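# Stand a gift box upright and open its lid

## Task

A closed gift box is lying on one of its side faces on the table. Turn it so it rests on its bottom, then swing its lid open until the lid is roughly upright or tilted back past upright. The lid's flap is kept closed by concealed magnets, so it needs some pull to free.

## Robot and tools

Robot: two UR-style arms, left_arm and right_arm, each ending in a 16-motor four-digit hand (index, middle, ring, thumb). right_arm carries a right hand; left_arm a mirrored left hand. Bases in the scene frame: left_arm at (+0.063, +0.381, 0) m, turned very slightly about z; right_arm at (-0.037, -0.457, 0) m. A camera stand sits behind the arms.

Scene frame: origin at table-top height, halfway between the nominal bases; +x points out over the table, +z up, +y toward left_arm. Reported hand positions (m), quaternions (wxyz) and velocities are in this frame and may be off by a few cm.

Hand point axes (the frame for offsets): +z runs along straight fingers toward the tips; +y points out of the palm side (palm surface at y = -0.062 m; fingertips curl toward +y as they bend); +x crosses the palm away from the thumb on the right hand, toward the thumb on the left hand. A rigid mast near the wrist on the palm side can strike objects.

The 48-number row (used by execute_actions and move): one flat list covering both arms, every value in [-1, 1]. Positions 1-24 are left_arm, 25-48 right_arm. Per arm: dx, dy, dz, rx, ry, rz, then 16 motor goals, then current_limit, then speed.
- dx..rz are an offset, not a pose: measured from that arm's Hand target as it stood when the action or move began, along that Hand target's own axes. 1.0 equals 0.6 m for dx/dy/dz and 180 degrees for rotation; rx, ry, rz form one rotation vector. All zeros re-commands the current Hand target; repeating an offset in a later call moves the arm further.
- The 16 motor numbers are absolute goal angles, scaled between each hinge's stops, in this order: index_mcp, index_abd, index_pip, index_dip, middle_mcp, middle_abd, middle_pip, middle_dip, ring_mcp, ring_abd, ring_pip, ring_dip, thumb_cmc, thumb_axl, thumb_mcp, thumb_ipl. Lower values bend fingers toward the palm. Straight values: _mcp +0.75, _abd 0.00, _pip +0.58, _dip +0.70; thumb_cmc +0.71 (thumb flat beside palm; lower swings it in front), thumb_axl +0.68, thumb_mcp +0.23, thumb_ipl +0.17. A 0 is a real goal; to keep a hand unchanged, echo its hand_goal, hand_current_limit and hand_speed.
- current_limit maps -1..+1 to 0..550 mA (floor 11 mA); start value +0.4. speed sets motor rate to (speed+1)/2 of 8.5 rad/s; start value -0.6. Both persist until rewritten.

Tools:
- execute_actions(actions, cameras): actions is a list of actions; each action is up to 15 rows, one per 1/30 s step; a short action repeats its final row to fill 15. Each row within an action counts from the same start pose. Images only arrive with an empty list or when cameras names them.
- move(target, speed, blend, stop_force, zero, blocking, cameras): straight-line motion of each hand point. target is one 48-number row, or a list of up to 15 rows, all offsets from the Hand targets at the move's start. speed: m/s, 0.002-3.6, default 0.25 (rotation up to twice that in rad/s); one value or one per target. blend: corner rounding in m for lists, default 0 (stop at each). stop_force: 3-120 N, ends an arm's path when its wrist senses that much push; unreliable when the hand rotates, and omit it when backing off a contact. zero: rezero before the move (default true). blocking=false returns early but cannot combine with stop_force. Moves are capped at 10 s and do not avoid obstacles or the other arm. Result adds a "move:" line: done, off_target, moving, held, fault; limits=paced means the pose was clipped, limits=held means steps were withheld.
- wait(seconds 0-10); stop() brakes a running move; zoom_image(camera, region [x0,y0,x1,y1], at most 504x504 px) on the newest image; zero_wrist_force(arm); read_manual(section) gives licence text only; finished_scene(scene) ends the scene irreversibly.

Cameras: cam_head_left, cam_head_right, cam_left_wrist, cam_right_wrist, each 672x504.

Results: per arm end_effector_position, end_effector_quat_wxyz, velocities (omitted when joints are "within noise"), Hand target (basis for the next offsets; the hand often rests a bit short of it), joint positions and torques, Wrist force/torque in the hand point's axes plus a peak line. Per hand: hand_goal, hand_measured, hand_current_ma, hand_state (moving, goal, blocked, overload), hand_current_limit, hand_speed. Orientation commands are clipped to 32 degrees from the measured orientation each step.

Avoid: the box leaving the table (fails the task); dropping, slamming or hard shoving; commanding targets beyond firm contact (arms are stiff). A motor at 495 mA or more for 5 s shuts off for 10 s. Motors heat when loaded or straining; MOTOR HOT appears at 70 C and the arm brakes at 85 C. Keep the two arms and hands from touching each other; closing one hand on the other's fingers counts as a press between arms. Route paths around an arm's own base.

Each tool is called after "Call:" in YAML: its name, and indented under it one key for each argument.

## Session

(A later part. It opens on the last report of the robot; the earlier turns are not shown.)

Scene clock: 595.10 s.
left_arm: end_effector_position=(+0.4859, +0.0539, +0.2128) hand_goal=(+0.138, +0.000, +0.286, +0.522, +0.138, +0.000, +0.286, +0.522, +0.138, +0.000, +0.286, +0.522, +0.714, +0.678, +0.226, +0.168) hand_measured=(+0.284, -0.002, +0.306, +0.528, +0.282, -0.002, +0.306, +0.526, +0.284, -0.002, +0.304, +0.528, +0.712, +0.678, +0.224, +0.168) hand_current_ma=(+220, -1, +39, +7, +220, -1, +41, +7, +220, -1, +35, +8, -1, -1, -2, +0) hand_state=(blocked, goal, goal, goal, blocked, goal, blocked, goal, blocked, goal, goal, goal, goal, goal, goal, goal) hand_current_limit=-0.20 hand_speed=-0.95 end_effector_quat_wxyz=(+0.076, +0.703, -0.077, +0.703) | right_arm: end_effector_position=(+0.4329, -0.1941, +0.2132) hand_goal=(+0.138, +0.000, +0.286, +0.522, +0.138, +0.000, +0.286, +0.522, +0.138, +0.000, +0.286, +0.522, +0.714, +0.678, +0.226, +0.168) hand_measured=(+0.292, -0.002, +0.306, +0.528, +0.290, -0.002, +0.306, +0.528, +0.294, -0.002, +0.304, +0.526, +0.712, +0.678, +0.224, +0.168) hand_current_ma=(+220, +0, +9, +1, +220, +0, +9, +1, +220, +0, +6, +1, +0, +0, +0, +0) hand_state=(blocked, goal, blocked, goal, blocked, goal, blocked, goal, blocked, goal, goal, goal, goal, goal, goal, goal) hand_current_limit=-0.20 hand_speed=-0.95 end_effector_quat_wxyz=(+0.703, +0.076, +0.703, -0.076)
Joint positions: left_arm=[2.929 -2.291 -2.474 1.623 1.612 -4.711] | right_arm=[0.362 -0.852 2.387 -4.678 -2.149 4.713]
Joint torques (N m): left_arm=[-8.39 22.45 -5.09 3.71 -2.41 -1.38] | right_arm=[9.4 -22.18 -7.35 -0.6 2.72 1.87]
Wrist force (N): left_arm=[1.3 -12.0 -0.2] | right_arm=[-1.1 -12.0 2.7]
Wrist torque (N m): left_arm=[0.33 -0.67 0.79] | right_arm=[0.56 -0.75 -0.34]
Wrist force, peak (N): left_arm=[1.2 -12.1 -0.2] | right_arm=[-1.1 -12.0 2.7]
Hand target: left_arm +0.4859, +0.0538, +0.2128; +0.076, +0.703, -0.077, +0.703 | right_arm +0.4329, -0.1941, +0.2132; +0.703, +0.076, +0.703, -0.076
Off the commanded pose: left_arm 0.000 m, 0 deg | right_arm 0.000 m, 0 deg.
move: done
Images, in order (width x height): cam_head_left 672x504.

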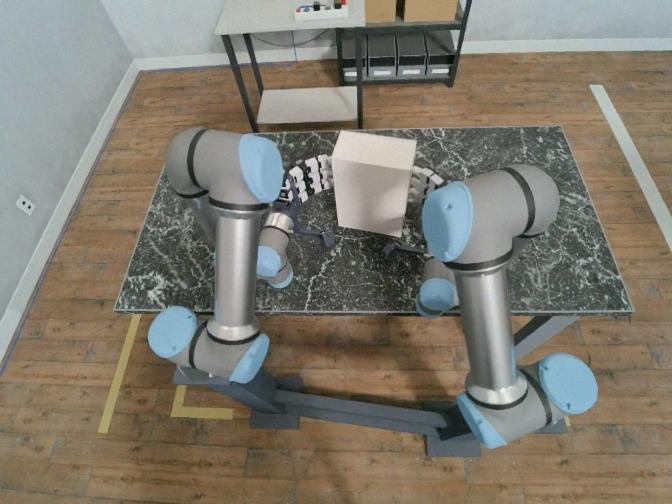

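Call:
move:
  target: [0,0,0,0,0,0,0.452,0,0.285,0.522,0.452,0,0.285,0.522,0.452,0,0.285,0.522,0.714,0.678,0.226,0.168,-0.2,-0.95,0,0,0,0,0,0,0.452,0,0.285,0.522,0.452,0,0.285,0.522,0.452,0,0.285,0.522,0.714,0.678,0.226,0.168,-0.2,-0.95]

Call:
move:
  target: [0,0,0.03,0,0,0,0.452,0,0.285,0.522,0.452,0,0.285,0.522,0.452,0,0.285,0.522,0.714,0.678,0.226,0.168,-0.2,-0.95,0,0,0.03,0,0,0,0.452,0,0.285,0.522,0.452,0,0.285,0.522,0.452,0,0.285,0.522,0.714,0.678,0.226,0.168,-0.2,-0.95]
  speed: 0.1

Call:
move:
  target: [0,0,0,0,0,0,0.05,0,0.285,0.522,0.05,0,0.285,0.522,0.05,0,0.285,0.522,0.714,0.678,0.226,0.168,-0.2,-0.95,0,0,0,0,0,0,0.05,0,0.285,0.522,0.05,0,0.285,0.522,0.05,0,0.285,0.522,0.714,0.678,0.226,0.168,-0.2,-0.95]

Call:
move:
  target: [0,0,0,0,0,0,0.05,0,0.285,0.522,0.05,0,0.285,0.522,0.05,0,0.285,0.522,0.714,0.678,0.226,0.168,0.55,-0.95,0,0,0,0,0,0,0.05,0,0.285,0.522,0.05,0,0.285,0.522,0.05,0,0.285,0.522,0.714,0.678,0.226,0.168,0.55,-0.95]
  cameras: ["cam_head_left"]

Call:
zoom_image:
  camera: "cam_head_left"
  region: [290, 120, 460, 250]

Scene clock: 624.03 s.
left_arm: end_effector_position=(+0.4859, +0.0539, +0.2128) hand_goal=(+0.452, +0.000, +0.286, +0.522, +0.452, +0.000, +0.286, +0.522, +0.452, +0.000, +0.286, +0.522, +0.714, +0.678, +0.226, +0.168) hand_measured=(+0.450, -0.002, +0.290, +0.524, +0.450, -0.002, +0.288, +0.524, +0.450, -0.002, +0.288, +0.524, +0.712, +0.678, +0.224, +0.168) hand_current_ma=(-3, -1, +4, +3, -3, -1, +3, +2, -3, -1, +3, +3, -1, -1, -2, +0) hand_state=(goal, goal, goal, goal, goal, goal, goal, goal, goal, goal, goal, goal, goal, goal, goal, goal) hand_current_limit=-0.20 hand_speed=-0.95 end_effector_quat_wxyz=(+0.076, +0.703, -0.077, +0.703) | right_arm: end_effector_position=(+0.4329, -0.1941, +0.2132) hand_goal=(+0.452, +0.000, +0.286, +0.522, +0.452, +0.000, +0.286, +0.522, +0.452, +0.000, +0.286, +0.522, +0.714, +0.678, +0.226, +0.168) hand_measured=(+0.450, -0.002, +0.288, +0.524, +0.450, -0.002, +0.288, +0.526, +0.450, -0.002, +0.288, +0.524, +0.712, +0.678, +0.224, +0.168) hand_current_ma=(+0, +0, +0, +0, +0, +0, +0, +0, +0, +0, +0, +0, +0, +0, +0, +0) hand_state=(goal, goal, goal, goal, goal, goal, goal, goal, goal, goal, goal, goal, goal, goal, goal, goal) hand_current_limit=-0.20 hand_speed=-0.95 end_effector_quat_wxyz=(+0.703, +0.076, +0.703, -0.075)
Joint positions: left_arm=[2.929 -2.291 -2.474 1.623 1.612 -4.711] | right_arm=[0.362 -0.852 2.387 -4.678 -2.149 4.713]
Joint torques (N m): left_arm=[-9.81 21.67 -2.71 2.05 1.44 -1.28] | right_arm=[4.59 -22.91 -8.58 -0.76 -1.45 1.6]
Wrist force (N): left_arm=[1.1 0.9 0.8] | right_arm=[-0.4 -0.4 2.0]
Wrist torque (N m): left_arm=[-0.09 -0.64 0.46] | right_arm=[-0.10 -0.78 -0.02]
Wrist force, peak (N): left_arm=[1.6 -12.4 -0.3] | right_arm=[-1.2 -12.4 2.7]
Hand target: left_arm +0.4859, +0.0538, +0.2128; +0.076, +0.703, -0.077, +0.703 | right_arm +0.4329, -0.1941, +0.2132; +0.703, +0.076, +0.703, -0.076
Off the commanded pose: left_arm 0.000 m, 0 deg | right_arm 0.000 m, 0 deg.
move: done

Scene clock: 624.77 s.
left_arm: end_effector_position=(+0.5036, +0.0500, +0.2128) hand_goal=(+0.452, +0.000, +0.286, +0.522, +0.452, +0.000, +0.286, +0.522, +0.452, +0.000, +0.286, +0.522, +0.714, +0.678, +0.226, +0.168) hand_measured=(+0.450, -0.002, +0.290, +0.524, +0.450, -0.002, +0.288, +0.524, +0.450, -0.002, +0.288, +0.524, +0.712, +0.678, +0.224, +0.168) hand_current_ma=(-3, -1, +3, +3, -2, -1, +3, +2, -3, -1, +3, +3, -1, -1, -2, +0) hand_state=(goal, goal, goal, goal, goal, goal, goal, goal, goal, goal, goal, goal, goal, goal, goal, goal) hand_current_limit=-0.20 hand_speed=-0.95 end_effector_quat_wxyz=(+0.076, +0.703, -0.077, +0.703) end_effector_velocity=(-0.001, +0.000, +0.000) end_effector_angular_velocity=(+0.000, -0.002, +0.000) | right_arm: end_effector_position=(+0.4506, -0.1979, +0.2132) hand_goal=(+0.452, +0.000, +0.286, +0.522, +0.452, +0.000, +0.286, +0.522, +0.452, +0.000, +0.286, +0.522, +0.714, +0.678, +0.226, +0.168) hand_measured=(+0.450, -0.002, +0.288, +0.524, +0.450, -0.002, +0.288, +0.526, +0.450, -0.002, +0.288, +0.524, +0.712, +0.678, +0.224, +0.168) hand_current_ma=(+0, +0, +0, +0, +0, +0, +0, +0, +0, +0, +0, +0, +0, +0, +0, +0) hand_state=(goal, goal, goal, goal, goal, goal, goal, goal, goal, goal, goal, goal, goal, goal, goal, goal) hand_current_limit=-0.20 hand_speed=-0.95 end_effector_quat_wxyz=(+0.703, +0.076, +0.703, -0.076) end_effector_velocity=(-0.002, +0.000, +0.000) end_effector_angular_velocity=(+0.000, +0.000, -0.001)
Joint positions: left_arm=[2.932 -2.289 -2.429 1.577 1.61 -4.711] | right_arm=[0.33 -0.85 2.358 -4.651 -2.116 4.713]
Joint velocities: left_arm=[0 0 -0.003 0.005 0 0] | right_arm=[0.004 0 0.003 -0.003 -0.005 0]
Joint torques (N m): left_arm=[2.98 36.7 -5.75 4.02 -0.65 -1.5] | right_arm=[10.45 -26.66 6.39 -3.01 -1.58 2.06]
Wrist force (N): left_arm=[1.4 0.6 0.3] | right_arm=[-0.8 -0.5 2.2]
Wrist torque (N m): left_arm=[-0.10 -0.69 0.48] | right_arm=[-0.10 -0.77 -0.05]
Wrist force, peak (N): left_arm=[1.6 0.8 0.8] | right_arm=[-0.7 -0.5 2.6]
Hand target: left_arm +0.5035, +0.0500, +0.2128; +0.076, +0.703, -0.077, +0.703 | right_arm +0.4504, -0.1979, +0.2132; +0.703, +0.076, +0.703, -0.076
Off the commanded pose: left_arm 0.000 m, 0 deg | right_arm 0.000 m, 0 deg.
move: done

Scene clock: 626.57 s.
left_arm: end_effector_position=(+0.5035, +0.0500, +0.2128) hand_goal=(+0.050, +0.000, +0.286, +0.522, +0.050, +0.000, +0.286, +0.522, +0.050, +0.000, +0.286, +0.522, +0.714, +0.678, +0.226, +0.168) hand_measured=(+0.296, -0.002, +0.300, +0.526, +0.294, -0.002, +0.302, +0.526, +0.294, -0.002, +0.300, +0.526, +0.712, +0.678, +0.224, +0.168) hand_current_ma=(+220, -1, +28, +6, +220, -1, +30, +6, +220, -1, +24, +6, -1, -1, -2, +0) hand_state=(blocked, goal, goal, goal, blocked, goal, goal, goal, blocked, goal, goal, goal, goal, goal, goal, goal) hand_current_limit=-0.20 hand_speed=-0.95 end_effector_quat_wxyz=(+0.076, +0.703, -0.077, +0.703) | right_arm: end_effector_position=(+0.4504, -0.1979, +0.2132) hand_goal=(+0.050, +0.000, +0.286, +0.522, +0.050, +0.000, +0.286, +0.522, +0.050, +0.000, +0.286, +0.522, +0.714, +0.678, +0.226, +0.168) hand_measured=(+0.278, -0.002, +0.308, +0.530, +0.278, -0.002, +0.308, +0.532, +0.282, -0.002, +0.304, +0.530, +0.712, +0.678, +0.224, +0.168) hand_current_ma=(+219, +0, +11, +2, +219, +0, +10, +2, +220, +0, +8, +1, +0, +0, +0, +0) hand_state=(blocked, goal, blocked, goal, blocked, goal, blocked, goal, blocked, goal, goal, goal, goal, goal, goal, goal) hand_current_limit=-0.20 hand_speed=-0.95 end_effector_quat_wxyz=(+0.703, +0.076, +0.703, -0.076)
Joint positions: left_arm=[2.932 -2.289 -2.429 1.577 1.61 -4.711] | right_arm=[0.33 -0.85 2.359 -4.651 -2.117 4.713]
Joint torques (N m): left_arm=[-10.5 31.45 -5.25 3.7 -2.26 -1.39] | right_arm=[10.78 -39.87 4.34 -2.07 2.18 2.18]
Wrist force (N): left_arm=[1.5 -8.6 0.1] | right_arm=[-1.0 -11.6 2.3]
Wrist torque (N m): left_arm=[0.25 -0.70 0.73] | right_arm=[0.56 -0.86 -0.26]
Wrist force, peak (N): left_arm=[1.4 -8.6 0.4] | right_arm=[-1.0 -11.6 2.3]
Hand target: left_arm +0.5035, +0.0500, +0.2128; +0.076, +0.703, -0.077, +0.703 | right_arm +0.4504, -0.1979, +0.2132; +0.703, +0.076, +0.703, -0.076
Off the commanded pose: left_arm 0.000 m, 0 deg | right_arm 0.000 m, 0 deg.
move: done

Scene clock: 627.10 s.
left_arm: end_effector_position=(+0.5035, +0.0500, +0.2128) hand_goal=(+0.050, +0.000, +0.286, +0.522, +0.050, +0.000, +0.286, +0.522, +0.050, +0.000, +0.286, +0.522, +0.714, +0.678, +0.226, +0.168) hand_measured=(+0.288, -0.002, +0.314, +0.532, +0.284, -0.002, +0.316, +0.530, +0.288, -0.002, +0.310, +0.530, +0.712, +0.678, +0.224, +0.168) hand_current_ma=(+426, -1, +63, +15, +426, -1, +68, +13, +426, -1, +54, +14, -1, -1, -2, +0) hand_state=(blocked, goal, blocked, goal, blocked, goal, blocked, goal, blocked, goal, blocked, goal, goal, goal, goal, goal) hand_current_limit=0.55 hand_speed=-0.95 end_effector_quat_wxyz=(+0.076, +0.703, -0.077, +0.703) | right_arm: end_effector_position=(+0.4504, -0.1979, +0.2132) hand_goal=(+0.050, +0.000, +0.286, +0.522, +0.050, +0.000, +0.286, +0.522, +0.050, +0.000, +0.286, +0.522, +0.714, +0.678, +0.226, +0.168) hand_measured=(+0.262, -0.002, +0.320, +0.536, +0.264, -0.002, +0.318, +0.538, +0.268, -0.002, +0.314, +0.534, +0.712, +0.678, +0.224, +0.168) hand_current_ma=(+425, +0, +24, +5, +425, +0, +21, +5, +425, +0, +16, +3, +0, +0, +0, +0) hand_state=(blocked, goal, blocked, goal, blocked, goal, blocked, goal, blocked, goal, blocked, goal, goal, goal, goal, goal) hand_current_limit=0.55 hand_speed=-0.95 end_effector_quat_wxyz=(+0.703, +0.076, +0.703, -0.076)
Joint positions: left_arm=[2.932 -2.289 -2.429 1.577 1.61 -4.711] | right_arm=[0.33 -0.85 2.359 -4.651 -2.117 4.713]
Joint torques (N m): left_arm=[-10.93 31.2 -5.44 3.61 -5.08 -1.46] | right_arm=[11.1 -40.78 2.08 -1.25 4.94 1.98]
Wrist force (N): left_arm=[1.7 -16.0 -0.4] | right_arm=[-0.9 -17.0 1.6]
Wrist torque (N m): left_arm=[0.47 -0.69 0.92] | right_arm=[0.91 -0.84 -0.39]
Wrist force, peak (N): left_arm=[1.7 -16.0 -0.4] | right_arm=[-1.1 -17.0 2.1]
Hand target: left_arm +0.5035, +0.0500, +0.2128; +0.076, +0.703, -0.077, +0.703 | right_arm +0.4504, -0.1979, +0.2132; +0.703, +0.076, +0.703, -0.076
Off the commanded pose: left_arm 0.000 m, 0 deg | right_arm 0.000 m, 0 deg.
move: done
Images, in order (width x height): cam_head_left 672x504.

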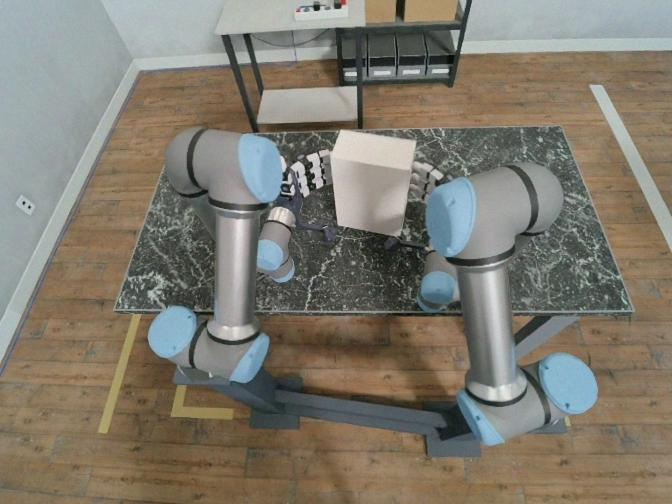

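Scaled by 2.965.

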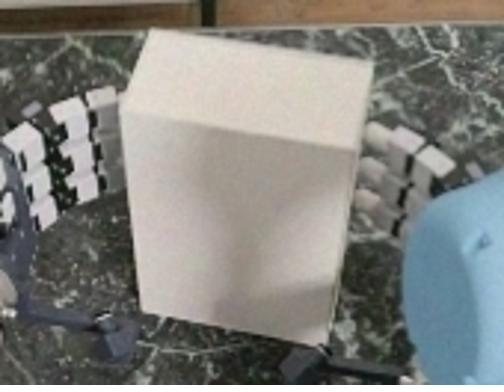

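Call:
move:
  target: [0.0167,0,0,0,0,0,0.05,0,0.285,0.522,0.05,0,0.285,0.522,0.05,0,0.285,0.522,0.714,0.678,0.226,0.168,0.6,-0.95,-0.0167,0,0,0,0,0,0.05,0,0.285,0.522,0.05,0,0.285,0.522,0.05,0,0.285,0.522,0.714,0.678,0.226,0.168,0.6,-0.95]
  speed: 0.04
  cameras: ["cam_head_left"]

Call:
zoom_image:
  camera: "cam_head_left"
  region: [290, 120, 460, 250]

Scene clock: 638.10 s.
left_arm: end_effector_position=(+0.5035, +0.0500, +0.2228) hand_goal=(+0.050, +0.000, +0.286, +0.522, +0.050, +0.000, +0.286, +0.522, +0.050, +0.000, +0.286, +0.522, +0.714, +0.678, +0.226, +0.168) hand_measured=(+0.288, -0.018, +0.326, +0.536, +0.284, -0.018, +0.328, +0.536, +0.288, -0.018, +0.324, +0.540, +0.712, +0.678, +0.224, +0.168) hand_current_ma=(+440, -28, +103, +25, +440, -28, +110, +27, +440, -28, +95, +36, -1, -1, -2, +0) hand_state=(blocked, goal, blocked, goal, blocked, goal, blocked, goal, blocked, goal, blocked, goal, goal, goal, goal, goal) hand_current_limit=0.60 hand_speed=-0.95 end_effector_quat_wxyz=(+0.076, +0.703, -0.077, +0.703) end_effector_velocity=(+0.000, +0.000, -0.001) end_effector_angular_velocity=(-0.001, -0.001, +0.000) | right_arm: end_effector_position=(+0.4504, -0.1979, +0.2233) hand_goal=(+0.050, +0.000, +0.286, +0.522, +0.050, +0.000, +0.286, +0.522, +0.050, +0.000, +0.286, +0.522, +0.714, +0.678, +0.226, +0.168) hand_measured=(+0.250, -0.016, +0.322, +0.536, +0.252, -0.016, +0.320, +0.538, +0.256, -0.016, +0.316, +0.536, +0.712, +0.678, +0.224, +0.168) hand_current_ma=(+440, -5, +24, +5, +440, -5, +22, +6, +439, -5, +19, +4, +0, +0, +0, +0) hand_state=(blocked, goal, blocked, goal, blocked, goal, blocked, goal, blocked, goal, blocked, goal, goal, goal, goal, goal) hand_current_limit=0.60 hand_speed=-0.95 end_effector_quat_wxyz=(+0.703, +0.076, +0.703, -0.076) end_effector_velocity=(+0.000, +0.000, -0.001) end_effector_angular_velocity=(+0.000, -0.001, -0.001)
Joint positions: left_arm=[2.932 -2.252 -2.435 1.547 1.61 -4.711] | right_arm=[0.33 -0.884 2.364 -4.623 -2.117 4.713]
Joint velocities: left_arm=[0 -0.004 0 0.005 0 0] | right_arm=[-0.001 0.003 0 -0.005 0 0]
Joint torques (N m): left_arm=[-18.4 21.18 2.51 4.54 -3.56 -1.37] | right_arm=[8.76 -23.09 -3.44 -2.74 6.41 0.32]
Wrist force (N): left_arm=[-1.0 -18.2 0.5] | right_arm=[1.5 -17.4 2.1]
Wrist torque (N m): left_arm=[0.71 -0.79 0.97] | right_arm=[0.90 -0.67 -0.49]
Wrist force, peak (N): left_arm=[-0.7 -18.7 0.8] | right_arm=[1.1 -17.5 2.0]
Hand target: left_arm +0.5035, +0.0500, +0.2228; +0.076, +0.703, -0.077, +0.703 | right_arm +0.4504, -0.1979, +0.2232; +0.703, +0.076, +0.703, -0.076
Off the commanded pose: left_arm 0.000 m, 0 deg | right_arm 0.000 m, 0 deg.
move: done
Images, in order (width x height): cam_head_left 672x504.

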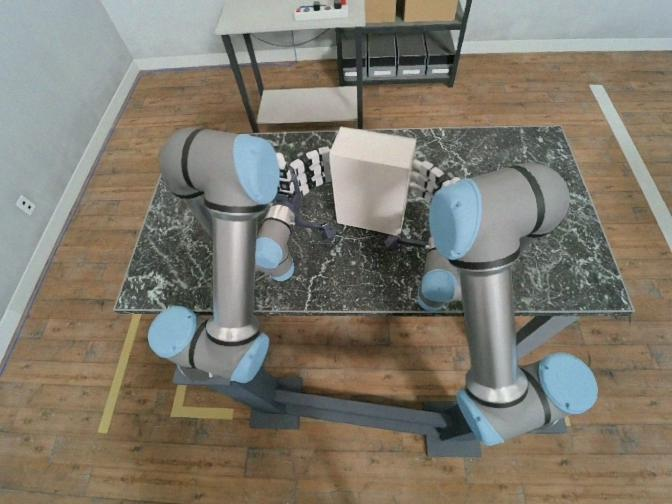

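Scaled by 2.965.

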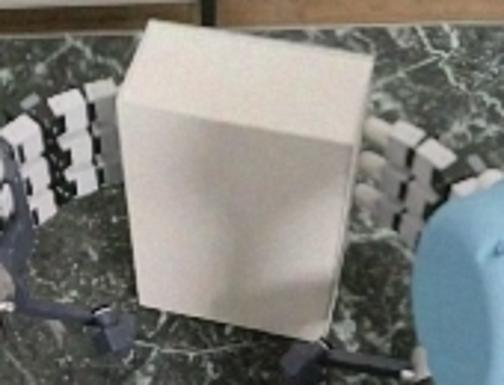

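Call:
move:
  target:
    - [0.0655,0,0.0233,0,-0.125,0,0.05,0,0.285,0.522,0.05,0,0.285,0.522,0.05,0,0.285,0.522,0.714,0.678,0.226,0.168,0.6,-0.95,-0.0655,0,0.0233,0,0.125,0,0.05,0,0.285,0.522,0.05,0,0.285,0.522,0.05,0,0.285,0.522,0.714,0.678,0.226,0.168,0.6,-0.95]
    - [0.1022,0,0.0603,0,-0.25,0,0.05,0,0.285,0.522,0.05,0,0.285,0.522,0.05,0,0.285,0.522,0.714,0.678,0.226,0.168,0.6,-0.95,-0.1022,0,0.0603,0,0.25,0,0.05,0,0.285,0.522,0.05,0,0.285,0.522,0.05,0,0.285,0.522,0.714,0.678,0.226,0.168,0.6,-0.95]
    - [0.1143,0,0.1055,0,-0.375,0,0.05,0,0.285,0.522,0.05,0,0.285,0.522,0.05,0,0.285,0.522,0.714,0.678,0.226,0.168,0.6,-0.95,-0.1143,0,0.1055,0,0.375,0,0.05,0,0.285,0.522,0.05,0,0.285,0.522,0.05,0,0.285,0.522,0.714,0.678,0.226,0.168,0.6,-0.95]
    - [0.1083,0,0.1517,0,-0.5,0,0.05,0,0.285,0.522,0.05,0,0.285,0.522,0.05,0,0.285,0.522,0.714,0.678,0.226,0.168,0.6,-0.95,-0.1083,0,0.1517,0,0.5,0,0.05,0,0.285,0.522,0.05,0,0.285,0.522,0.05,0,0.285,0.522,0.714,0.678,0.226,0.168,0.6,-0.95]
  speed: 0.12
  blend: [0.01,0.01,0.01,0]
  cameras: ["cam_head_left","cam_head_right","cam_left_wrist","cam_right_wrist"]

Call:
zoom_image:
  camera: "cam_head_left"
  region: [270, 110, 470, 260]

Scene clock: 691.07 s.
left_arm: end_effector_position=(+0.5924, +0.0304, +0.2878) hand_goal=(+0.050, +0.000, +0.286, +0.522, +0.050, +0.000, +0.286, +0.522, +0.050, +0.000, +0.286, +0.522, +0.714, +0.678, +0.226, +0.168) hand_measured=(+0.288, +0.000, +0.330, +0.536, +0.284, +0.000, +0.334, +0.540, +0.288, +0.000, +0.330, +0.546, +0.712, +0.678, +0.224, +0.168) hand_current_ma=(+440, +0, +113, +28, +440, +0, +126, +36, +440, +0, +114, +52, -1, -1, -3, +0) hand_state=(blocked, goal, blocked, goal, blocked, goal, blocked, goal, blocked, goal, blocked, blocked, goal, goal, goal, goal) hand_current_limit=0.60 hand_speed=-0.95 end_effector_quat_wxyz=(-0.001, +0.994, -0.108, +0.000) | right_arm: end_effector_position=(+0.5393, -0.2174, +0.2883) hand_goal=(+0.050, +0.000, +0.286, +0.522, +0.050, +0.000, +0.286, +0.522, +0.050, +0.000, +0.286, +0.522, +0.714, +0.678, +0.226, +0.168) hand_measured=(+0.250, -0.006, +0.322, +0.538, +0.250, -0.006, +0.322, +0.542, +0.254, -0.006, +0.322, +0.540, +0.712, +0.678, +0.224, +0.168) hand_current_ma=(+440, -1, +26, +5, +440, -1, +26, +8, +440, -1, +26, +8, +0, +0, +0, +0) hand_state=(blocked, goal, blocked, goal, blocked, goal, blocked, goal, blocked, goal, blocked, goal, goal, goal, goal, goal) hand_current_limit=0.60 hand_speed=-0.95 end_effector_quat_wxyz=(+0.001, +0.107, +0.994, +0.000)
Joint positions: left_arm=[2.951 -1.773 -1.526 -1.413 1.572 -4.732] | right_arm=[0.051 -1.436 1.606 -1.741 -1.57 4.979]
Joint torques (N m): left_arm=[-7.43 36.11 22.91 2.22 -3.28 2.02] | right_arm=[16.33 -38.88 -21.86 -2.9 2.41 1.9]
Wrist force (N): left_arm=[0.3 -14.3 2.4] | right_arm=[0.7 -12.9 1.2]
Wrist torque (N m): left_arm=[0.85 0.17 0.15] | right_arm=[1.15 -0.15 -0.02]
Wrist force, peak (N): left_arm=[-1.4 -18.8 0.6] | right_arm=[1.8 -17.6 1.9]
Hand target: left_arm +0.5923, +0.0304, +0.2879; -0.001, +0.994, -0.108, +0.000 | right_arm +0.5393, -0.2174, +0.2883; +0.001, +0.107, +0.994, +0.000
Off the commanded pose: left_arm 0.000 m, 0 deg | right_arm 0.000 m, 0 deg.
move: done

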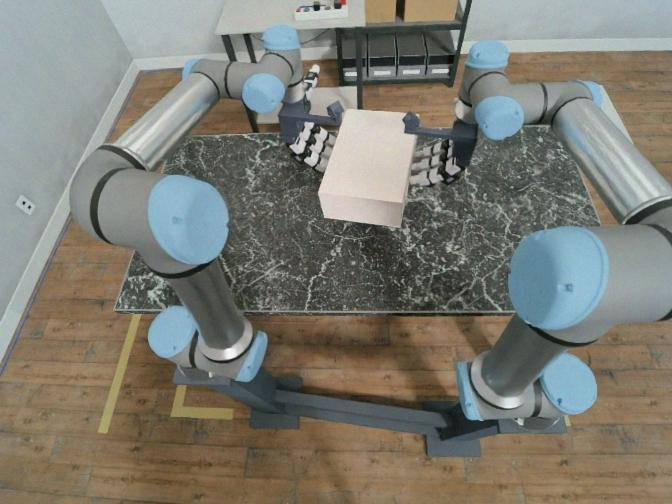

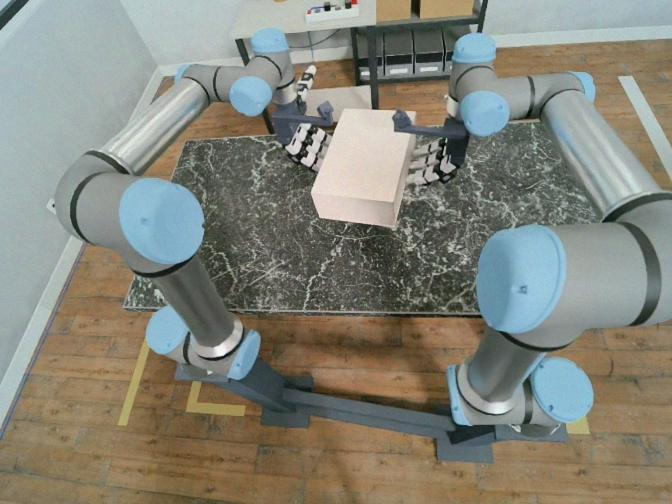

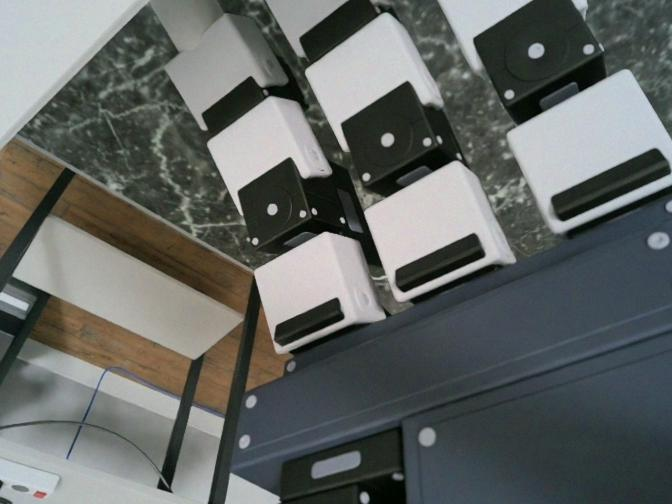

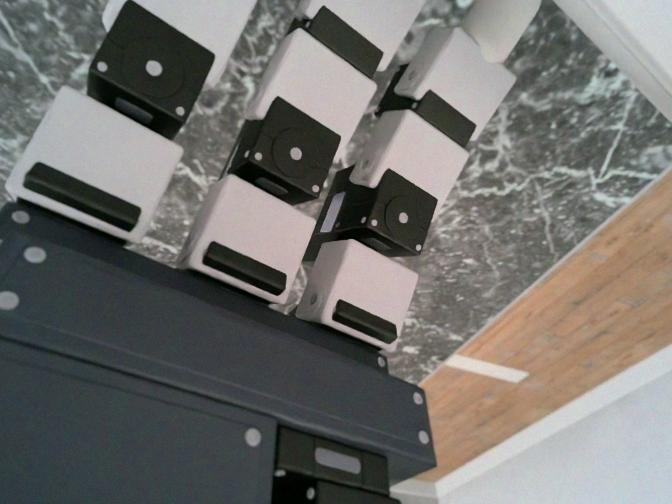

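Scaled by 2.520.

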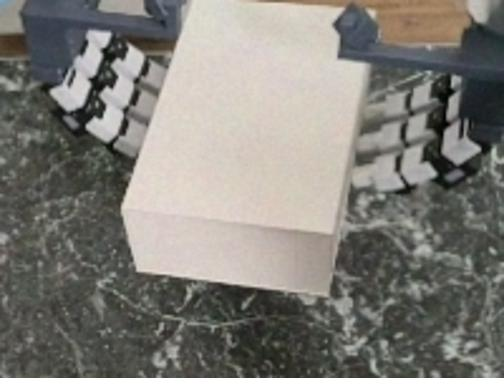

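Call:
move:
  target: [0,0,0.275,0,0,0,0.05,0,0.285,0.522,0.05,0,0.285,0.522,0.05,0,0.285,0.522,0.714,0.678,0.226,0.168,0.6,-0.95,0,0,0.275,0,0,0,0.05,0,0.285,0.522,0.05,0,0.285,0.522,0.05,0,0.285,0.522,0.714,0.678,0.226,0.168,0.6,-0.95]
  speed: 0.12

Call:
move:
  target: [0,0,0.08,0,0,0,0.05,0,0.285,0.522,0.05,0,0.285,0.522,0.05,0,0.285,0.522,0.714,0.678,0.226,0.168,0.6,-0.95,0,0,0.08,0,0,0,0.05,0,0.285,0.522,0.05,0,0.285,0.522,0.05,0,0.285,0.522,0.714,0.678,0.226,0.168,0.6,-0.95]
  speed: 0.02
  stop_force: 5
  cameras: ["cam_head_left","cam_head_right"]

Call:
zoom_image:
  camera: "cam_head_left"
  region: [270, 110, 470, 260]

Scene clock: 709.40 s.
left_arm: end_effector_position=(+0.5925, +0.0306, +0.1229) hand_goal=(+0.050, +0.000, +0.286, +0.522, +0.050, +0.000, +0.286, +0.522, +0.050, +0.000, +0.286, +0.522, +0.714, +0.678, +0.226, +0.168) hand_measured=(+0.288, +0.000, +0.330, +0.538, +0.284, +0.000, +0.334, +0.540, +0.288, +0.000, +0.330, +0.546, +0.712, +0.678, +0.224, +0.168) hand_current_ma=(+440, +0, +114, +28, +440, +0, +126, +36, +440, +0, +114, +53, -1, -1, -4, +0) hand_state=(blocked, goal, blocked, goal, blocked, goal, blocked, goal, blocked, goal, blocked, blocked, goal, goal, goal, goal) hand_current_limit=0.60 hand_speed=-0.95 end_effector_quat_wxyz=(-0.001, +0.994, -0.108, +0.000) | right_arm: end_effector_position=(+0.5394, -0.2172, +0.1233) hand_goal=(+0.050, +0.000, +0.286, +0.522, +0.050, +0.000, +0.286, +0.522, +0.050, +0.000, +0.286, +0.522, +0.714, +0.678, +0.226, +0.168) hand_measured=(+0.246, -0.004, +0.322, +0.538, +0.246, -0.004, +0.322, +0.542, +0.250, -0.004, +0.322, +0.540, +0.712, +0.678, +0.224, +0.168) hand_current_ma=(+440, +0, +26, +5, +440, +0, +26, +8, +440, +0, +26, +8, +0, +0, +0, +0) hand_state=(blocked, goal, blocked, goal, blocked, goal, blocked, goal, blocked, goal, blocked, goal, goal, goal, goal, goal) hand_current_limit=0.60 hand_speed=-0.95 end_effector_quat_wxyz=(+0.000, +0.107, +0.994, +0.000)
Joint positions: left_arm=[2.952 -1.911 -1.797 -1.003 1.572 -4.731] | right_arm=[0.051 -1.29 1.88 -2.162 -1.57 4.979]
Joint torques (N m): left_arm=[-1.96 38.11 20.97 2.55 -5.9 0.95] | right_arm=[15.92 -39.51 -28.49 -4.4 5.64 1.55]
Wrist force (N): left_arm=[0.5 -14.7 2.6] | right_arm=[0.9 -13.0 1.4]
Wrist torque (N m): left_arm=[0.81 0.12 0.18] | right_arm=[1.12 -0.21 0.02]
Wrist force, peak (N): left_arm=[0.6 -15.4 0.7] | right_arm=[0.8 -14.0 -0.5]
Hand target: left_arm +0.5925, +0.0306, +0.1229; -0.001, +0.994, -0.108, +0.000 | right_arm +0.5395, -0.2172, +0.1233; +0.001, +0.107, +0.994, +0.000
Off the commanded pose: left_arm 0.000 m, 0 deg | right_arm 0.000 m, 0 deg.
move: done

Scene clock: 712.50 s.
left_arm: end_effector_position=(+0.5925, +0.0307, +0.0932) hand_goal=(+0.050, +0.000, +0.286, +0.522, +0.050, +0.000, +0.286, +0.522, +0.050, +0.000, +0.286, +0.522, +0.714, +0.678, +0.226, +0.168) hand_measured=(+0.286, +0.000, +0.330, +0.538, +0.284, +0.000, +0.332, +0.536, +0.286, +0.000, +0.328, +0.538, +0.712, +0.678, +0.224, +0.168) hand_current_ma=(+440, +0, +115, +28, +440, +0, +124, +26, +440, +0, +105, +30, -1, -1, -4, +0) hand_state=(blocked, goal, blocked, goal, blocked, goal, blocked, goal, blocked, goal, blocked, goal, goal, goal, goal, goal) hand_current_limit=0.60 hand_speed=-0.95 end_effector_quat_wxyz=(-0.001, +0.994, -0.108, +0.000) | right_arm: end_effector_position=(+0.5395, -0.2172, +0.0838) hand_goal=(+0.050, +0.000, +0.286, +0.522, +0.050, +0.000, +0.286, +0.522, +0.050, +0.000, +0.286, +0.522, +0.714, +0.678, +0.226, +0.168) hand_measured=(+0.240, -0.002, +0.330, +0.542, +0.240, +0.000, +0.328, +0.544, +0.248, -0.002, +0.326, +0.538, +0.712, +0.678, +0.224, +0.168) hand_current_ma=(+440, +0, +38, +9, +440, +0, +34, +10, +440, +0, +31, +5, +0, +0, +0, +0) hand_state=(blocked, goal, blocked, blocked, blocked, goal, blocked, blocked, blocked, goal, blocked, goal, goal, goal, goal, goal) hand_current_limit=0.60 hand_speed=-0.95 end_effector_quat_wxyz=(+0.001, +0.107, +0.994, +0.000)
Joint positions: left_arm=[2.952 -1.952 -1.829 -0.93 1.572 -4.731] | right_arm=[0.051 -1.231 1.922 -2.263 -1.57 4.979]
Joint torques (N m): left_arm=[-17.68 40.51 18.75 4.46 -5.65 1.22] | right_arm=[16.64 -45.36 -30.53 -5.35 5.63 1.7]
Wrist force (N): left_arm=[0.3 -19.7 -0.7] | right_arm=[0.9 -16.0 1.2]
Wrist torque (N m): left_arm=[0.96 -0.13 0.46] | right_arm=[1.27 -0.05 -0.20]
Wrist force, peak (N): left_arm=[0.0 -21.3 -1.4] | right_arm=[0.6 -24.6 -6.3]
Hand target: left_arm +0.5925, +0.0307, +0.0932; -0.001, +0.994, -0.108, +0.000 (not the last commanded pose) | right_arm +0.5395, -0.2172, +0.0838; +0.001, +0.107, +0.994, +0.000 (not the last commanded pose)
Off the commanded pose: left_arm 0.018 m, 0 deg | right_arm 0.008 m, 0 deg.
move: contact (left_arm, right_arm)
Images, in order (width x height): cam_head_left 672x504, cam_head_right 672x504.

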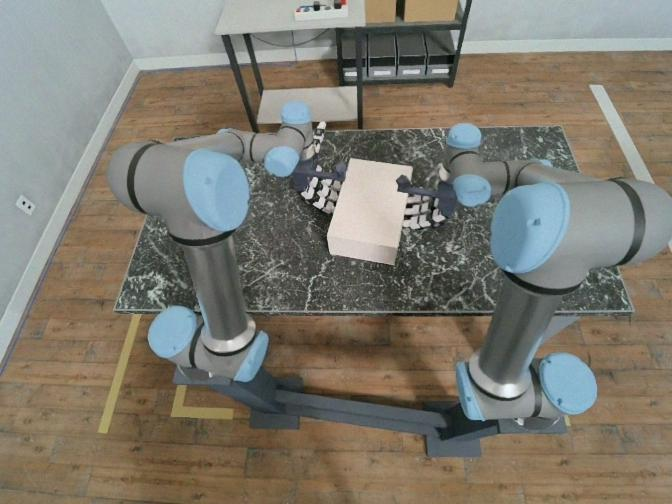

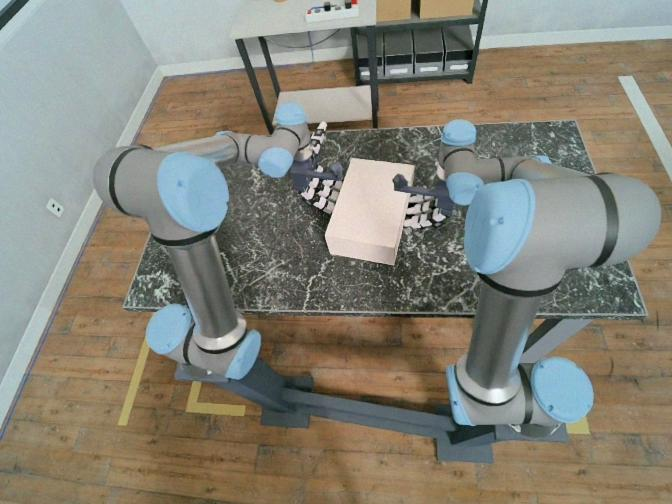

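Scaled by 2.520.

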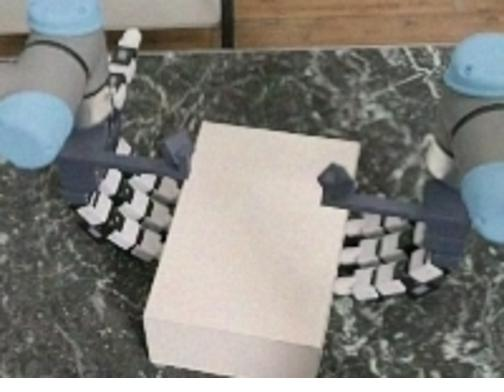

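Call:
move:
  target: [0,0,0.016,0,0,0,0.05,0,0.285,0.522,0.05,0,0.285,0.522,0.05,0,0.285,0.522,0.714,0.678,0.226,0.168,0.6,-0.95,0,0,0.002,0,0,0,0.05,0,0.285,0.522,0.05,0,0.285,0.522,0.05,0,0.285,0.522,0.714,0.678,0.226,0.168,0.6,-0.95]
  speed: 0.02
  stop_force: 6
  cameras: ["cam_head_right"]

Call:
zoom_image:
  camera: "cam_head_right"
  region: [310, 150, 430, 270]

Scene clock: 728.90 s.
left_arm: end_effector_position=(+0.5926, +0.0307, +0.0927) hand_goal=(+0.050, +0.000, +0.286, +0.522, +0.050, +0.000, +0.286, +0.522, +0.050, +0.000, +0.286, +0.522, +0.714, +0.678, +0.226, +0.168) hand_measured=(+0.286, +0.000, +0.328, +0.532, +0.284, +0.000, +0.332, +0.532, +0.286, +0.000, +0.326, +0.534, +0.712, +0.678, +0.224, +0.168) hand_current_ma=(+440, +0, +110, +18, +440, +0, +118, +16, +440, +0, +97, +20, -1, -1, -4, +0) hand_state=(blocked, goal, blocked, goal, blocked, goal, blocked, goal, blocked, goal, blocked, goal, goal, goal, goal, goal) hand_current_limit=0.60 hand_speed=-0.95 end_effector_quat_wxyz=(-0.001, +0.994, -0.108, +0.001) | right_arm: end_effector_position=(+0.5397, -0.2172, +0.0835) hand_goal=(+0.050, +0.000, +0.286, +0.522, +0.050, +0.000, +0.286, +0.522, +0.050, +0.000, +0.286, +0.522, +0.714, +0.678, +0.226, +0.168) hand_measured=(+0.240, -0.004, +0.332, +0.542, +0.240, -0.002, +0.328, +0.544, +0.248, -0.004, +0.326, +0.538, +0.712, +0.678, +0.224, +0.168) hand_current_ma=(+440, +0, +39, +9, +440, +0, +34, +10, +440, +0, +31, +6, +0, +0, +0, +0) hand_state=(blocked, goal, blocked, blocked, blocked, goal, blocked, blocked, blocked, goal, blocked, goal, goal, goal, goal, goal) hand_current_limit=0.60 hand_speed=-0.95 end_effector_quat_wxyz=(+0.001, +0.107, +0.994, +0.000)
Joint positions: left_arm=[2.952 -1.953 -1.83 -0.929 1.572 -4.731] | right_arm=[0.051 -1.23 1.922 -2.265 -1.57 4.979]
Joint torques (N m): left_arm=[-18.72 40.53 22.02 4.24 -7.88 0.92] | right_arm=[16.34 -41.36 -29.5 -2.97 5.62 1.08]
Wrist force (N): left_arm=[0.4 -21.6 -2.8] | right_arm=[1.2 -24.9 -5.1]
Wrist torque (N m): left_arm=[1.02 -0.12 0.49] | right_arm=[1.59 0.11 -0.42]
Wrist force, peak (N): left_arm=[0.0 -30.1 -10.4] | right_arm=[0.9 -26.4 -6.6]
Hand target: left_arm +0.5926, +0.0307, +0.0927; -0.001, +0.994, -0.108, +0.001 (not the last commanded pose) | right_arm +0.5397, -0.2172, +0.0836; +0.001, +0.107, +0.994, +0.000 (not the last commanded pose)
Off the commanded pose: left_arm 0.009 m, 0 deg | right_arm 0.001 m, 0 deg.
move: contact (left_arm, right_arm)
Images, in order (width x height): cam_head_right 672x504.

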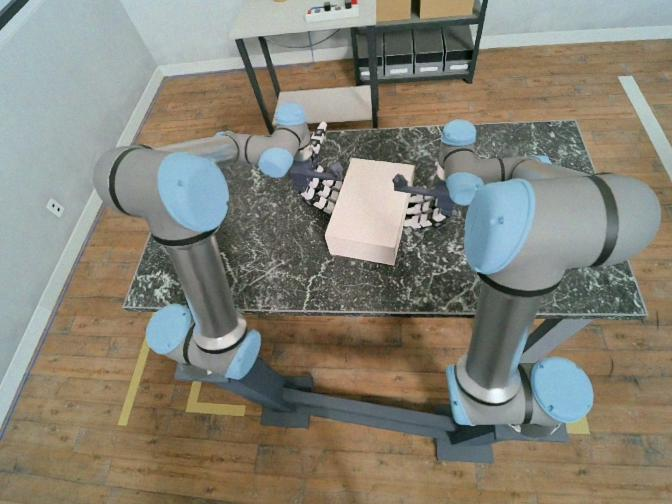

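Scaled by 4.200.

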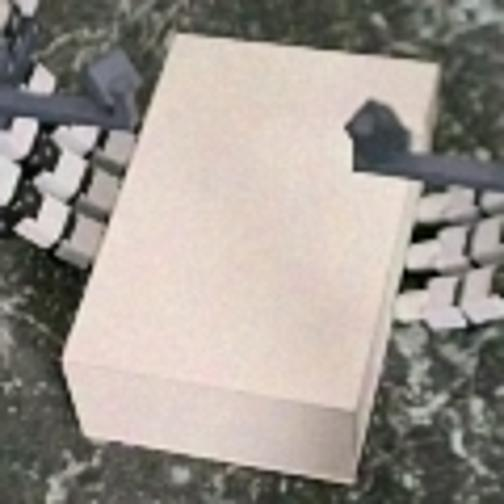

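Call:
execute_actions:
  actions: []
  cameras: ["cam_right_wrist","cam_left_wrist","cam_head_right"]

Call:
zoom_image:
  camera: "cam_right_wrist"
  region: [336, 0, 672, 252]

Scene clock: 847.23 s.
left_arm: end_effector_position=(+0.5926, +0.0307, +0.0927) hand_goal=(+0.050, +0.000, +0.286, +0.522, +0.050, +0.000, +0.286, +0.522, +0.050, +0.000, +0.286, +0.522, +0.714, +0.678, +0.226, +0.168) hand_measured=(+0.286, +0.000, +0.328, +0.532, +0.284, +0.000, +0.332, +0.532, +0.286, +0.000, +0.326, +0.534, +0.712, +0.678, +0.224, +0.168) hand_current_ma=(+440, +0, +110, +18, +440, +0, +118, +16, +440, +0, +97, +21, -1, -1, -4, +0) hand_state=(blocked, goal, blocked, goal, blocked, goal, blocked, goal, blocked, goal, blocked, goal, goal, goal, goal, goal) hand_current_limit=0.60 hand_speed=-0.95 end_effector_quat_wxyz=(-0.001, +0.994, -0.108, +0.001) | right_arm: end_effector_position=(+0.5397, -0.2172, +0.0836) hand_goal=(+0.050, +0.000, +0.286, +0.522, +0.050, +0.000, +0.286, +0.522, +0.050, +0.000, +0.286, +0.522, +0.714, +0.678, +0.226, +0.168) hand_measured=(+0.240, -0.004, +0.332, +0.542, +0.240, -0.002, +0.328, +0.544, +0.248, -0.004, +0.326, +0.538, +0.712, +0.678, +0.224, +0.168) hand_current_ma=(+440, +0, +39, +9, +440, +0, +34, +10, +440, +0, +31, +6, +0, +0, +0, +0) hand_state=(blocked, goal, blocked, blocked, blocked, goal, blocked, blocked, blocked, goal, blocked, goal, goal, goal, goal, goal) hand_current_limit=0.60 hand_speed=-0.95 end_effector_quat_wxyz=(+0.001, +0.107, +0.994, +0.000)
Joint positions: left_arm=[2.952 -1.953 -1.83 -0.929 1.572 -4.731] | right_arm=[0.051 -1.23 1.922 -2.265 -1.57 4.979]
Joint velocities: within noise
Joint torques (N m): left_arm=[-18.35 40.02 22.15 4.4 -7.58 0.86] | right_arm=[16.69 -41.47 -29.88 -4.54 5.69 0.97]
Motor temperatures (°C): left_arm=[29 30 30 41 35 39] | right_arm=[30 29 29 33 35 38]
Wrist force (N): left_arm=[0.6 -21.5 -2.6] | right_arm=[1.2 -25.0 -4.9]
Wrist torque (N m): left_arm=[1.02 -0.15 0.51] | right_arm=[1.56 0.12 -0.44]
Wrist force, peak (N): left_arm=[0.8 -21.9 -2.8] | right_arm=[1.2 -25.1 -5.1]
Hand target: left_arm +0.5926, +0.0307, +0.0927; -0.001, +0.994, -0.108, +0.001 (not the last commanded pose) | right_arm +0.5397, -0.2172, +0.0836; +0.001, +0.107, +0.994, +0.000 (not the last commanded pose)
Off the commanded pose: left_arm 0.009 m, 0 deg | right_arm 0.001 m, 0 deg.
Images, in order (width x height): cam_head_right 672x504, cam_left_wrist 672x504, cam_right_wrist 672x504.

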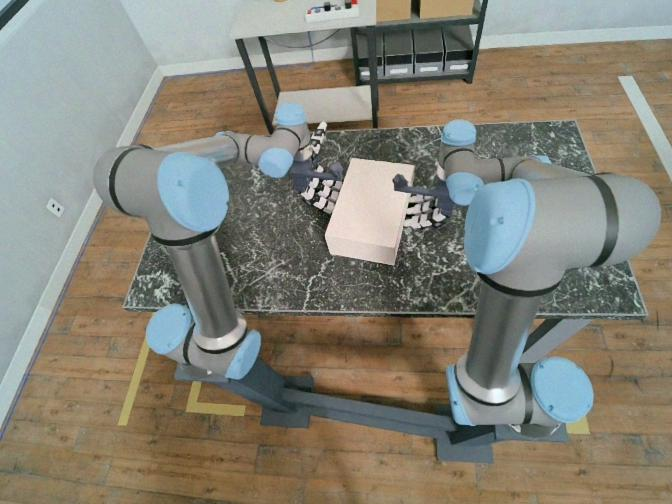

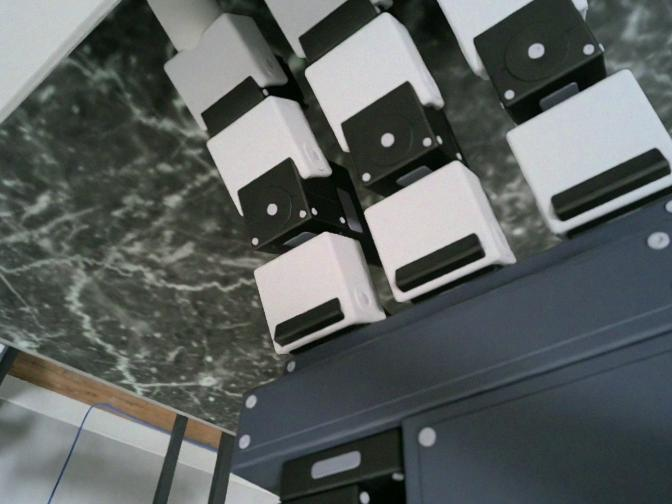

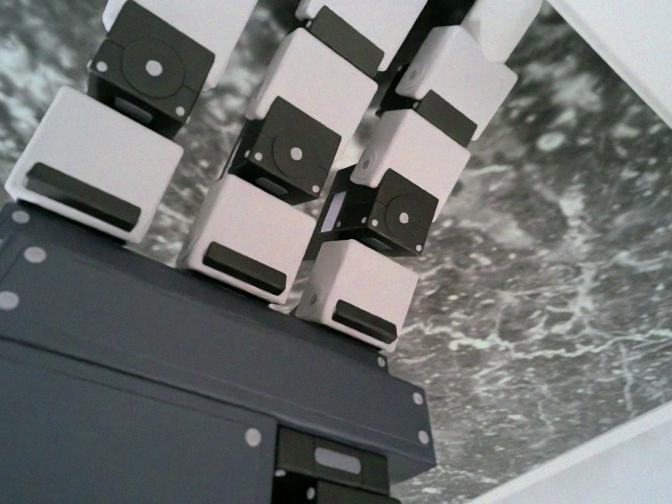

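Scaled by 1.500.

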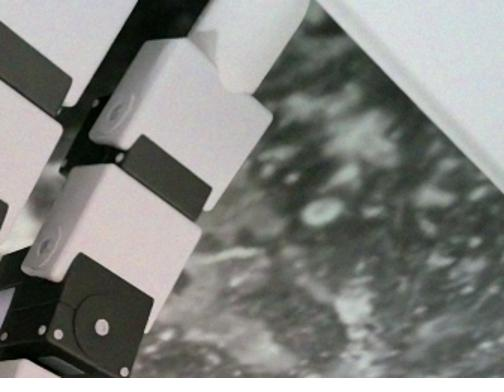

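Call:
move:
  target: [0,0,0,0,0,0,0.05,0,0.285,0.522,0.05,0,0.285,0.522,0.05,0,0.285,0.522,0.714,0.678,0.226,0.168,0.6,-0.95,0,0,0,0,0,0,0.05,0,0.285,0.522,0.25,0,0.794,-0.061,0.05,0,0.285,0.522,0.714,0.678,0.226,0.168,0.6,-0.9]

Call:
move:
  target: [0,0,0,0,0,0,0.05,0,0.285,0.522,0.05,0,0.285,0.522,0.05,0,0.285,0.522,0.714,0.678,0.226,0.168,0.6,-0.95,0,0,0,0,0,0,0.05,0,0.285,0.522,0.137,0,0.794,-0.061,0.05,0,0.285,0.522,0.714,0.678,0.226,0.168,0.6,-0.95]

Call:
move:
  target: [0,0,0,0,0,0,0.05,0,0.285,0.522,0.05,0,0.285,0.522,0.05,0,0.285,0.522,0.714,0.678,0.226,0.168,0.6,-0.95,0,0,0,0,0,0,0.05,0,0.285,0.522,0.055,0,0.845,-0.319,0.05,0,0.285,0.522,0.714,0.678,0.226,0.168,0.6,-0.95]
  cameras: ["cam_right_wrist","cam_head_right","cam_head_left"]

Call:
zoom_image:
  camera: "cam_head_right"
  region: [310, 150, 470, 270]

Scene clock: 877.67 s.
left_arm: end_effector_position=(+0.5926, +0.0307, +0.0927) hand_goal=(+0.050, +0.000, +0.286, +0.522, +0.050, +0.000, +0.286, +0.522, +0.050, +0.000, +0.286, +0.522, +0.714, +0.678, +0.226, +0.168) hand_measured=(+0.286, +0.000, +0.328, +0.532, +0.284, +0.000, +0.332, +0.532, +0.286, +0.000, +0.326, +0.534, +0.712, +0.678, +0.224, +0.168) hand_current_ma=(+440, +0, +110, +18, +440, +0, +118, +16, +440, +0, +97, +21, -1, -1, -4, +0) hand_state=(blocked, goal, blocked, goal, blocked, goal, blocked, goal, blocked, goal, blocked, goal, goal, goal, goal, goal) hand_current_limit=0.60 hand_speed=-0.95 end_effector_quat_wxyz=(-0.001, +0.994, -0.108, +0.001) | right_arm: end_effector_position=(+0.5397, -0.2172, +0.0836) hand_goal=(+0.050, +0.000, +0.286, +0.522, +0.250, +0.000, +0.794, -0.060, +0.050, +0.000, +0.286, +0.522, +0.714, +0.678, +0.226, +0.168) hand_measured=(+0.240, -0.004, +0.332, +0.542, +0.252, -0.002, +0.792, -0.056, +0.248, -0.004, +0.326, +0.538, +0.712, +0.678, +0.224, +0.168) hand_current_ma=(+440, +0, +39, +9, +0, +0, +0, +0, +440, +0, +31, +6, +0, +0, +0, +0) hand_state=(blocked, goal, blocked, blocked, goal, goal, goal, goal, blocked, goal, blocked, goal, goal, goal, goal, goal) hand_current_limit=0.60 hand_speed=-0.90 end_effector_quat_wxyz=(+0.001, +0.107, +0.994, +0.000)
Joint positions: left_arm=[2.952 -1.953 -1.83 -0.929 1.572 -4.731] | right_arm=[0.051 -1.23 1.922 -2.265 -1.57 4.979]
Joint torques (N m): left_arm=[-18.8 40.29 21.67 4.33 -7.21 0.62] | right_arm=[15.88 -40.95 -23.94 -4.53 5.58 0.77]
Wrist force (N): left_arm=[0.2 -21.5 -2.5] | right_arm=[0.7 -18.1 -4.6]
Wrist torque (N m): left_arm=[1.00 -0.09 0.47] | right_arm=[1.20 0.07 -0.25]
Wrist force, peak (N): left_arm=[0.4 -22.0 -2.9] | right_arm=[0.9 -25.2 -5.3]
Hand target: left_arm +0.5926, +0.0307, +0.0927; -0.001, +0.994, -0.108, +0.001 | right_arm +0.5397, -0.2172, +0.0836; +0.001, +0.107, +0.994, +0.000
Off the commanded pose: left_arm 0.000 m, 0 deg | right_arm 0.000 m, 0 deg.
move: done

Scene clock: 878.57 s.
left_arm: end_effector_position=(+0.5926, +0.0307, +0.0927) hand_goal=(+0.050, +0.000, +0.286, +0.522, +0.050, +0.000, +0.286, +0.522, +0.050, +0.000, +0.286, +0.522, +0.714, +0.678, +0.226, +0.168) hand_measured=(+0.286, +0.000, +0.328, +0.532, +0.284, +0.000, +0.332, +0.532, +0.286, +0.000, +0.326, +0.534, +0.712, +0.678, +0.224, +0.168) hand_current_ma=(+440, +0, +110, +18, +440, +0, +118, +16, +440, +0, +97, +21, -1, -1, -4, +0) hand_state=(blocked, goal, blocked, goal, blocked, goal, blocked, goal, blocked, goal, blocked, goal, goal, goal, goal, goal) hand_current_limit=0.60 hand_speed=-0.95 end_effector_quat_wxyz=(-0.001, +0.994, -0.108, +0.001) | right_arm: end_effector_position=(+0.5397, -0.2172, +0.0836) hand_goal=(+0.050, +0.000, +0.286, +0.522, +0.138, +0.000, +0.794, -0.060, +0.050, +0.000, +0.286, +0.522, +0.714, +0.678, +0.226, +0.168) hand_measured=(+0.240, -0.004, +0.332, +0.542, +0.150, -0.002, +0.792, -0.056, +0.248, -0.004, +0.326, +0.538, +0.712, +0.678, +0.224, +0.168) hand_current_ma=(+440, +0, +39, +9, +4, +0, +0, +0, +440, +0, +31, +6, +0, +0, +0, +0) hand_state=(blocked, goal, blocked, blocked, goal, goal, goal, goal, blocked, goal, blocked, goal, goal, goal, goal, goal) hand_current_limit=0.60 hand_speed=-0.95 end_effector_quat_wxyz=(+0.001, +0.107, +0.994, +0.000)
Joint positions: left_arm=[2.952 -1.953 -1.83 -0.929 1.572 -4.731] | right_arm=[0.051 -1.23 1.922 -2.265 -1.57 4.979]
Joint torques (N m): left_arm=[-17.66 39.9 21.7 4.34 -7.12 0.7] | right_arm=[16.45 -40.84 -20.93 -4.54 5.64 0.68]
Wrist force (N): left_arm=[0.7 -22.0 -2.6] | right_arm=[0.8 -18.0 -4.5]
Wrist torque (N m): left_arm=[0.96 -0.16 0.52] | right_arm=[1.21 0.05 -0.25]
Wrist force, peak (N): left_arm=[0.7 -22.0 -2.6] | right_arm=[0.6 -18.2 -4.4]
Hand target: left_arm +0.5926, +0.0307, +0.0927; -0.001, +0.994, -0.108, +0.001 | right_arm +0.5397, -0.2172, +0.0836; +0.001, +0.107, +0.994, +0.000
Off the commanded pose: left_arm 0.000 m, 0 deg | right_arm 0.000 m, 0 deg.
move: done

Scene clock: 880.27 s.
left_arm: end_effector_position=(+0.5926, +0.0307, +0.0927) hand_goal=(+0.050, +0.000, +0.286, +0.522, +0.050, +0.000, +0.286, +0.522, +0.050, +0.000, +0.286, +0.522, +0.714, +0.678, +0.226, +0.168) hand_measured=(+0.286, +0.000, +0.328, +0.532, +0.284, +0.000, +0.332, +0.532, +0.286, +0.000, +0.326, +0.534, +0.712, +0.678, +0.224, +0.168) hand_current_ma=(+440, +0, +110, +18, +440, +0, +118, +16, +440, +0, +97, +21, -1, -1, -4, +0) hand_state=(blocked, goal, blocked, goal, blocked, goal, blocked, goal, blocked, goal, blocked, goal, goal, goal, goal, goal) hand_current_limit=0.60 hand_speed=-0.95 end_effector_quat_wxyz=(-0.001, +0.994, -0.108, +0.001) | right_arm: end_effector_position=(+0.5397, -0.2172, +0.0836) hand_goal=(+0.050, +0.000, +0.286, +0.522, +0.056, +0.000, +0.846, -0.318, +0.050, +0.000, +0.286, +0.522, +0.714, +0.678, +0.226, +0.168) hand_measured=(+0.240, -0.004, +0.332, +0.542, +0.096, -0.002, +0.862, -0.282, +0.248, -0.004, +0.326, +0.538, +0.712, +0.678, +0.224, +0.168) hand_current_ma=(+440, +0, +39, +9, +35, +0, +6, +25, +440, +0, +31, +6, +0, +0, +0, +0) hand_state=(blocked, goal, blocked, blocked, blocked, goal, goal, blocked, blocked, goal, blocked, goal, goal, goal, goal, goal) hand_current_limit=0.60 hand_speed=-0.95 end_effector_quat_wxyz=(+0.001, +0.107, +0.994, +0.000)
Joint positions: left_arm=[2.952 -1.953 -1.83 -0.929 1.572 -4.731] | right_arm=[0.051 -1.23 1.922 -2.265 -1.57 4.979]
Joint torques (N m): left_arm=[-18.47 40.33 22.7 4.25 -7.12 0.79] | right_arm=[15.83 -40.76 -16.66 -4.56 5.63 0.68]
Wrist force (N): left_arm=[0.3 -21.4 -2.4] | right_arm=[0.6 -18.1 -2.8]
Wrist torque (N m): left_arm=[1.02 -0.10 0.48] | right_arm=[1.28 0.05 -0.27]
Wrist force, peak (N): left_arm=[0.3 -22.0 -2.6] | right_arm=[0.8 -18.6 -3.7]
Hand target: left_arm +0.5926, +0.0307, +0.0927; -0.001, +0.994, -0.108, +0.001 | right_arm +0.5397, -0.2172, +0.0836; +0.001, +0.107, +0.994, +0.000
Off the commanded pose: left_arm 0.000 m, 0 deg | right_arm 0.000 m, 0 deg.
move: done
Images, in order (width x height): cam_head_left 672x504, cam_head_right 672x504, cam_right_wrist 672x504.

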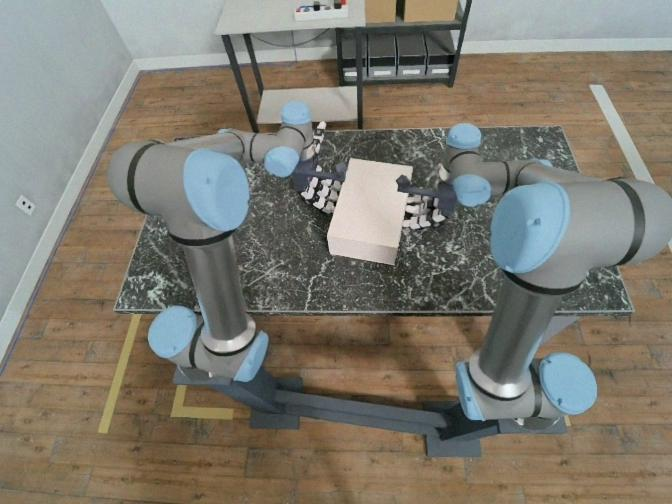

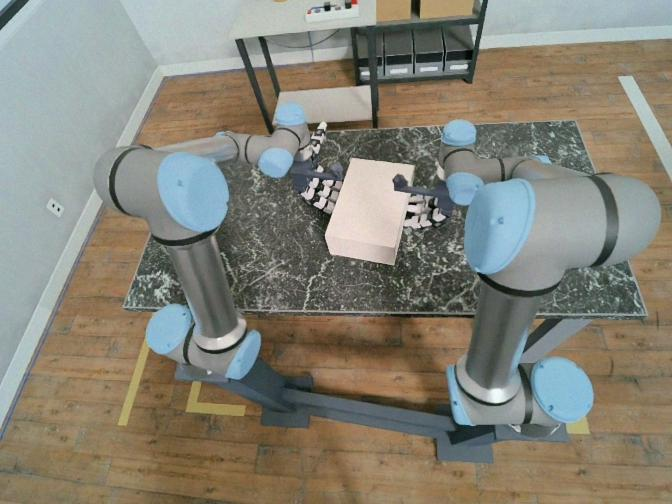

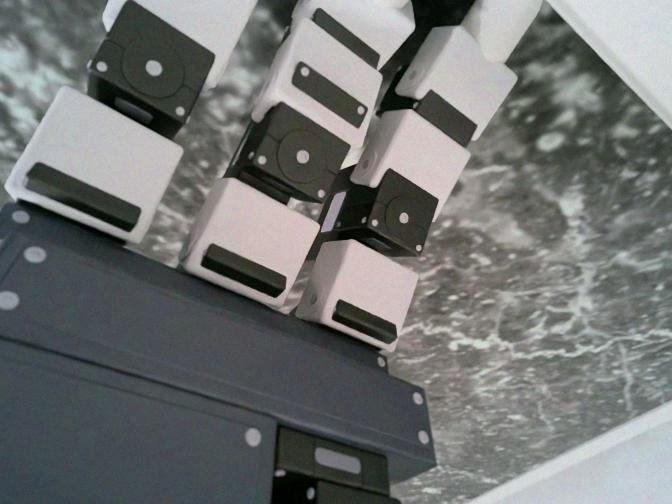

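Scaled by 3.150.

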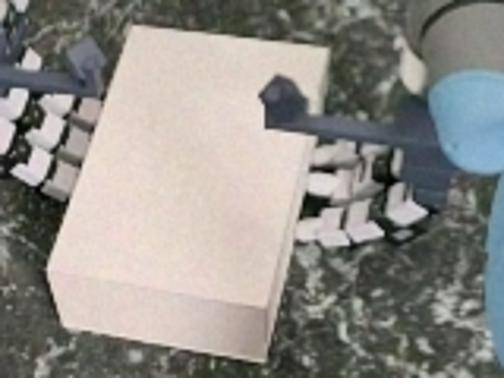

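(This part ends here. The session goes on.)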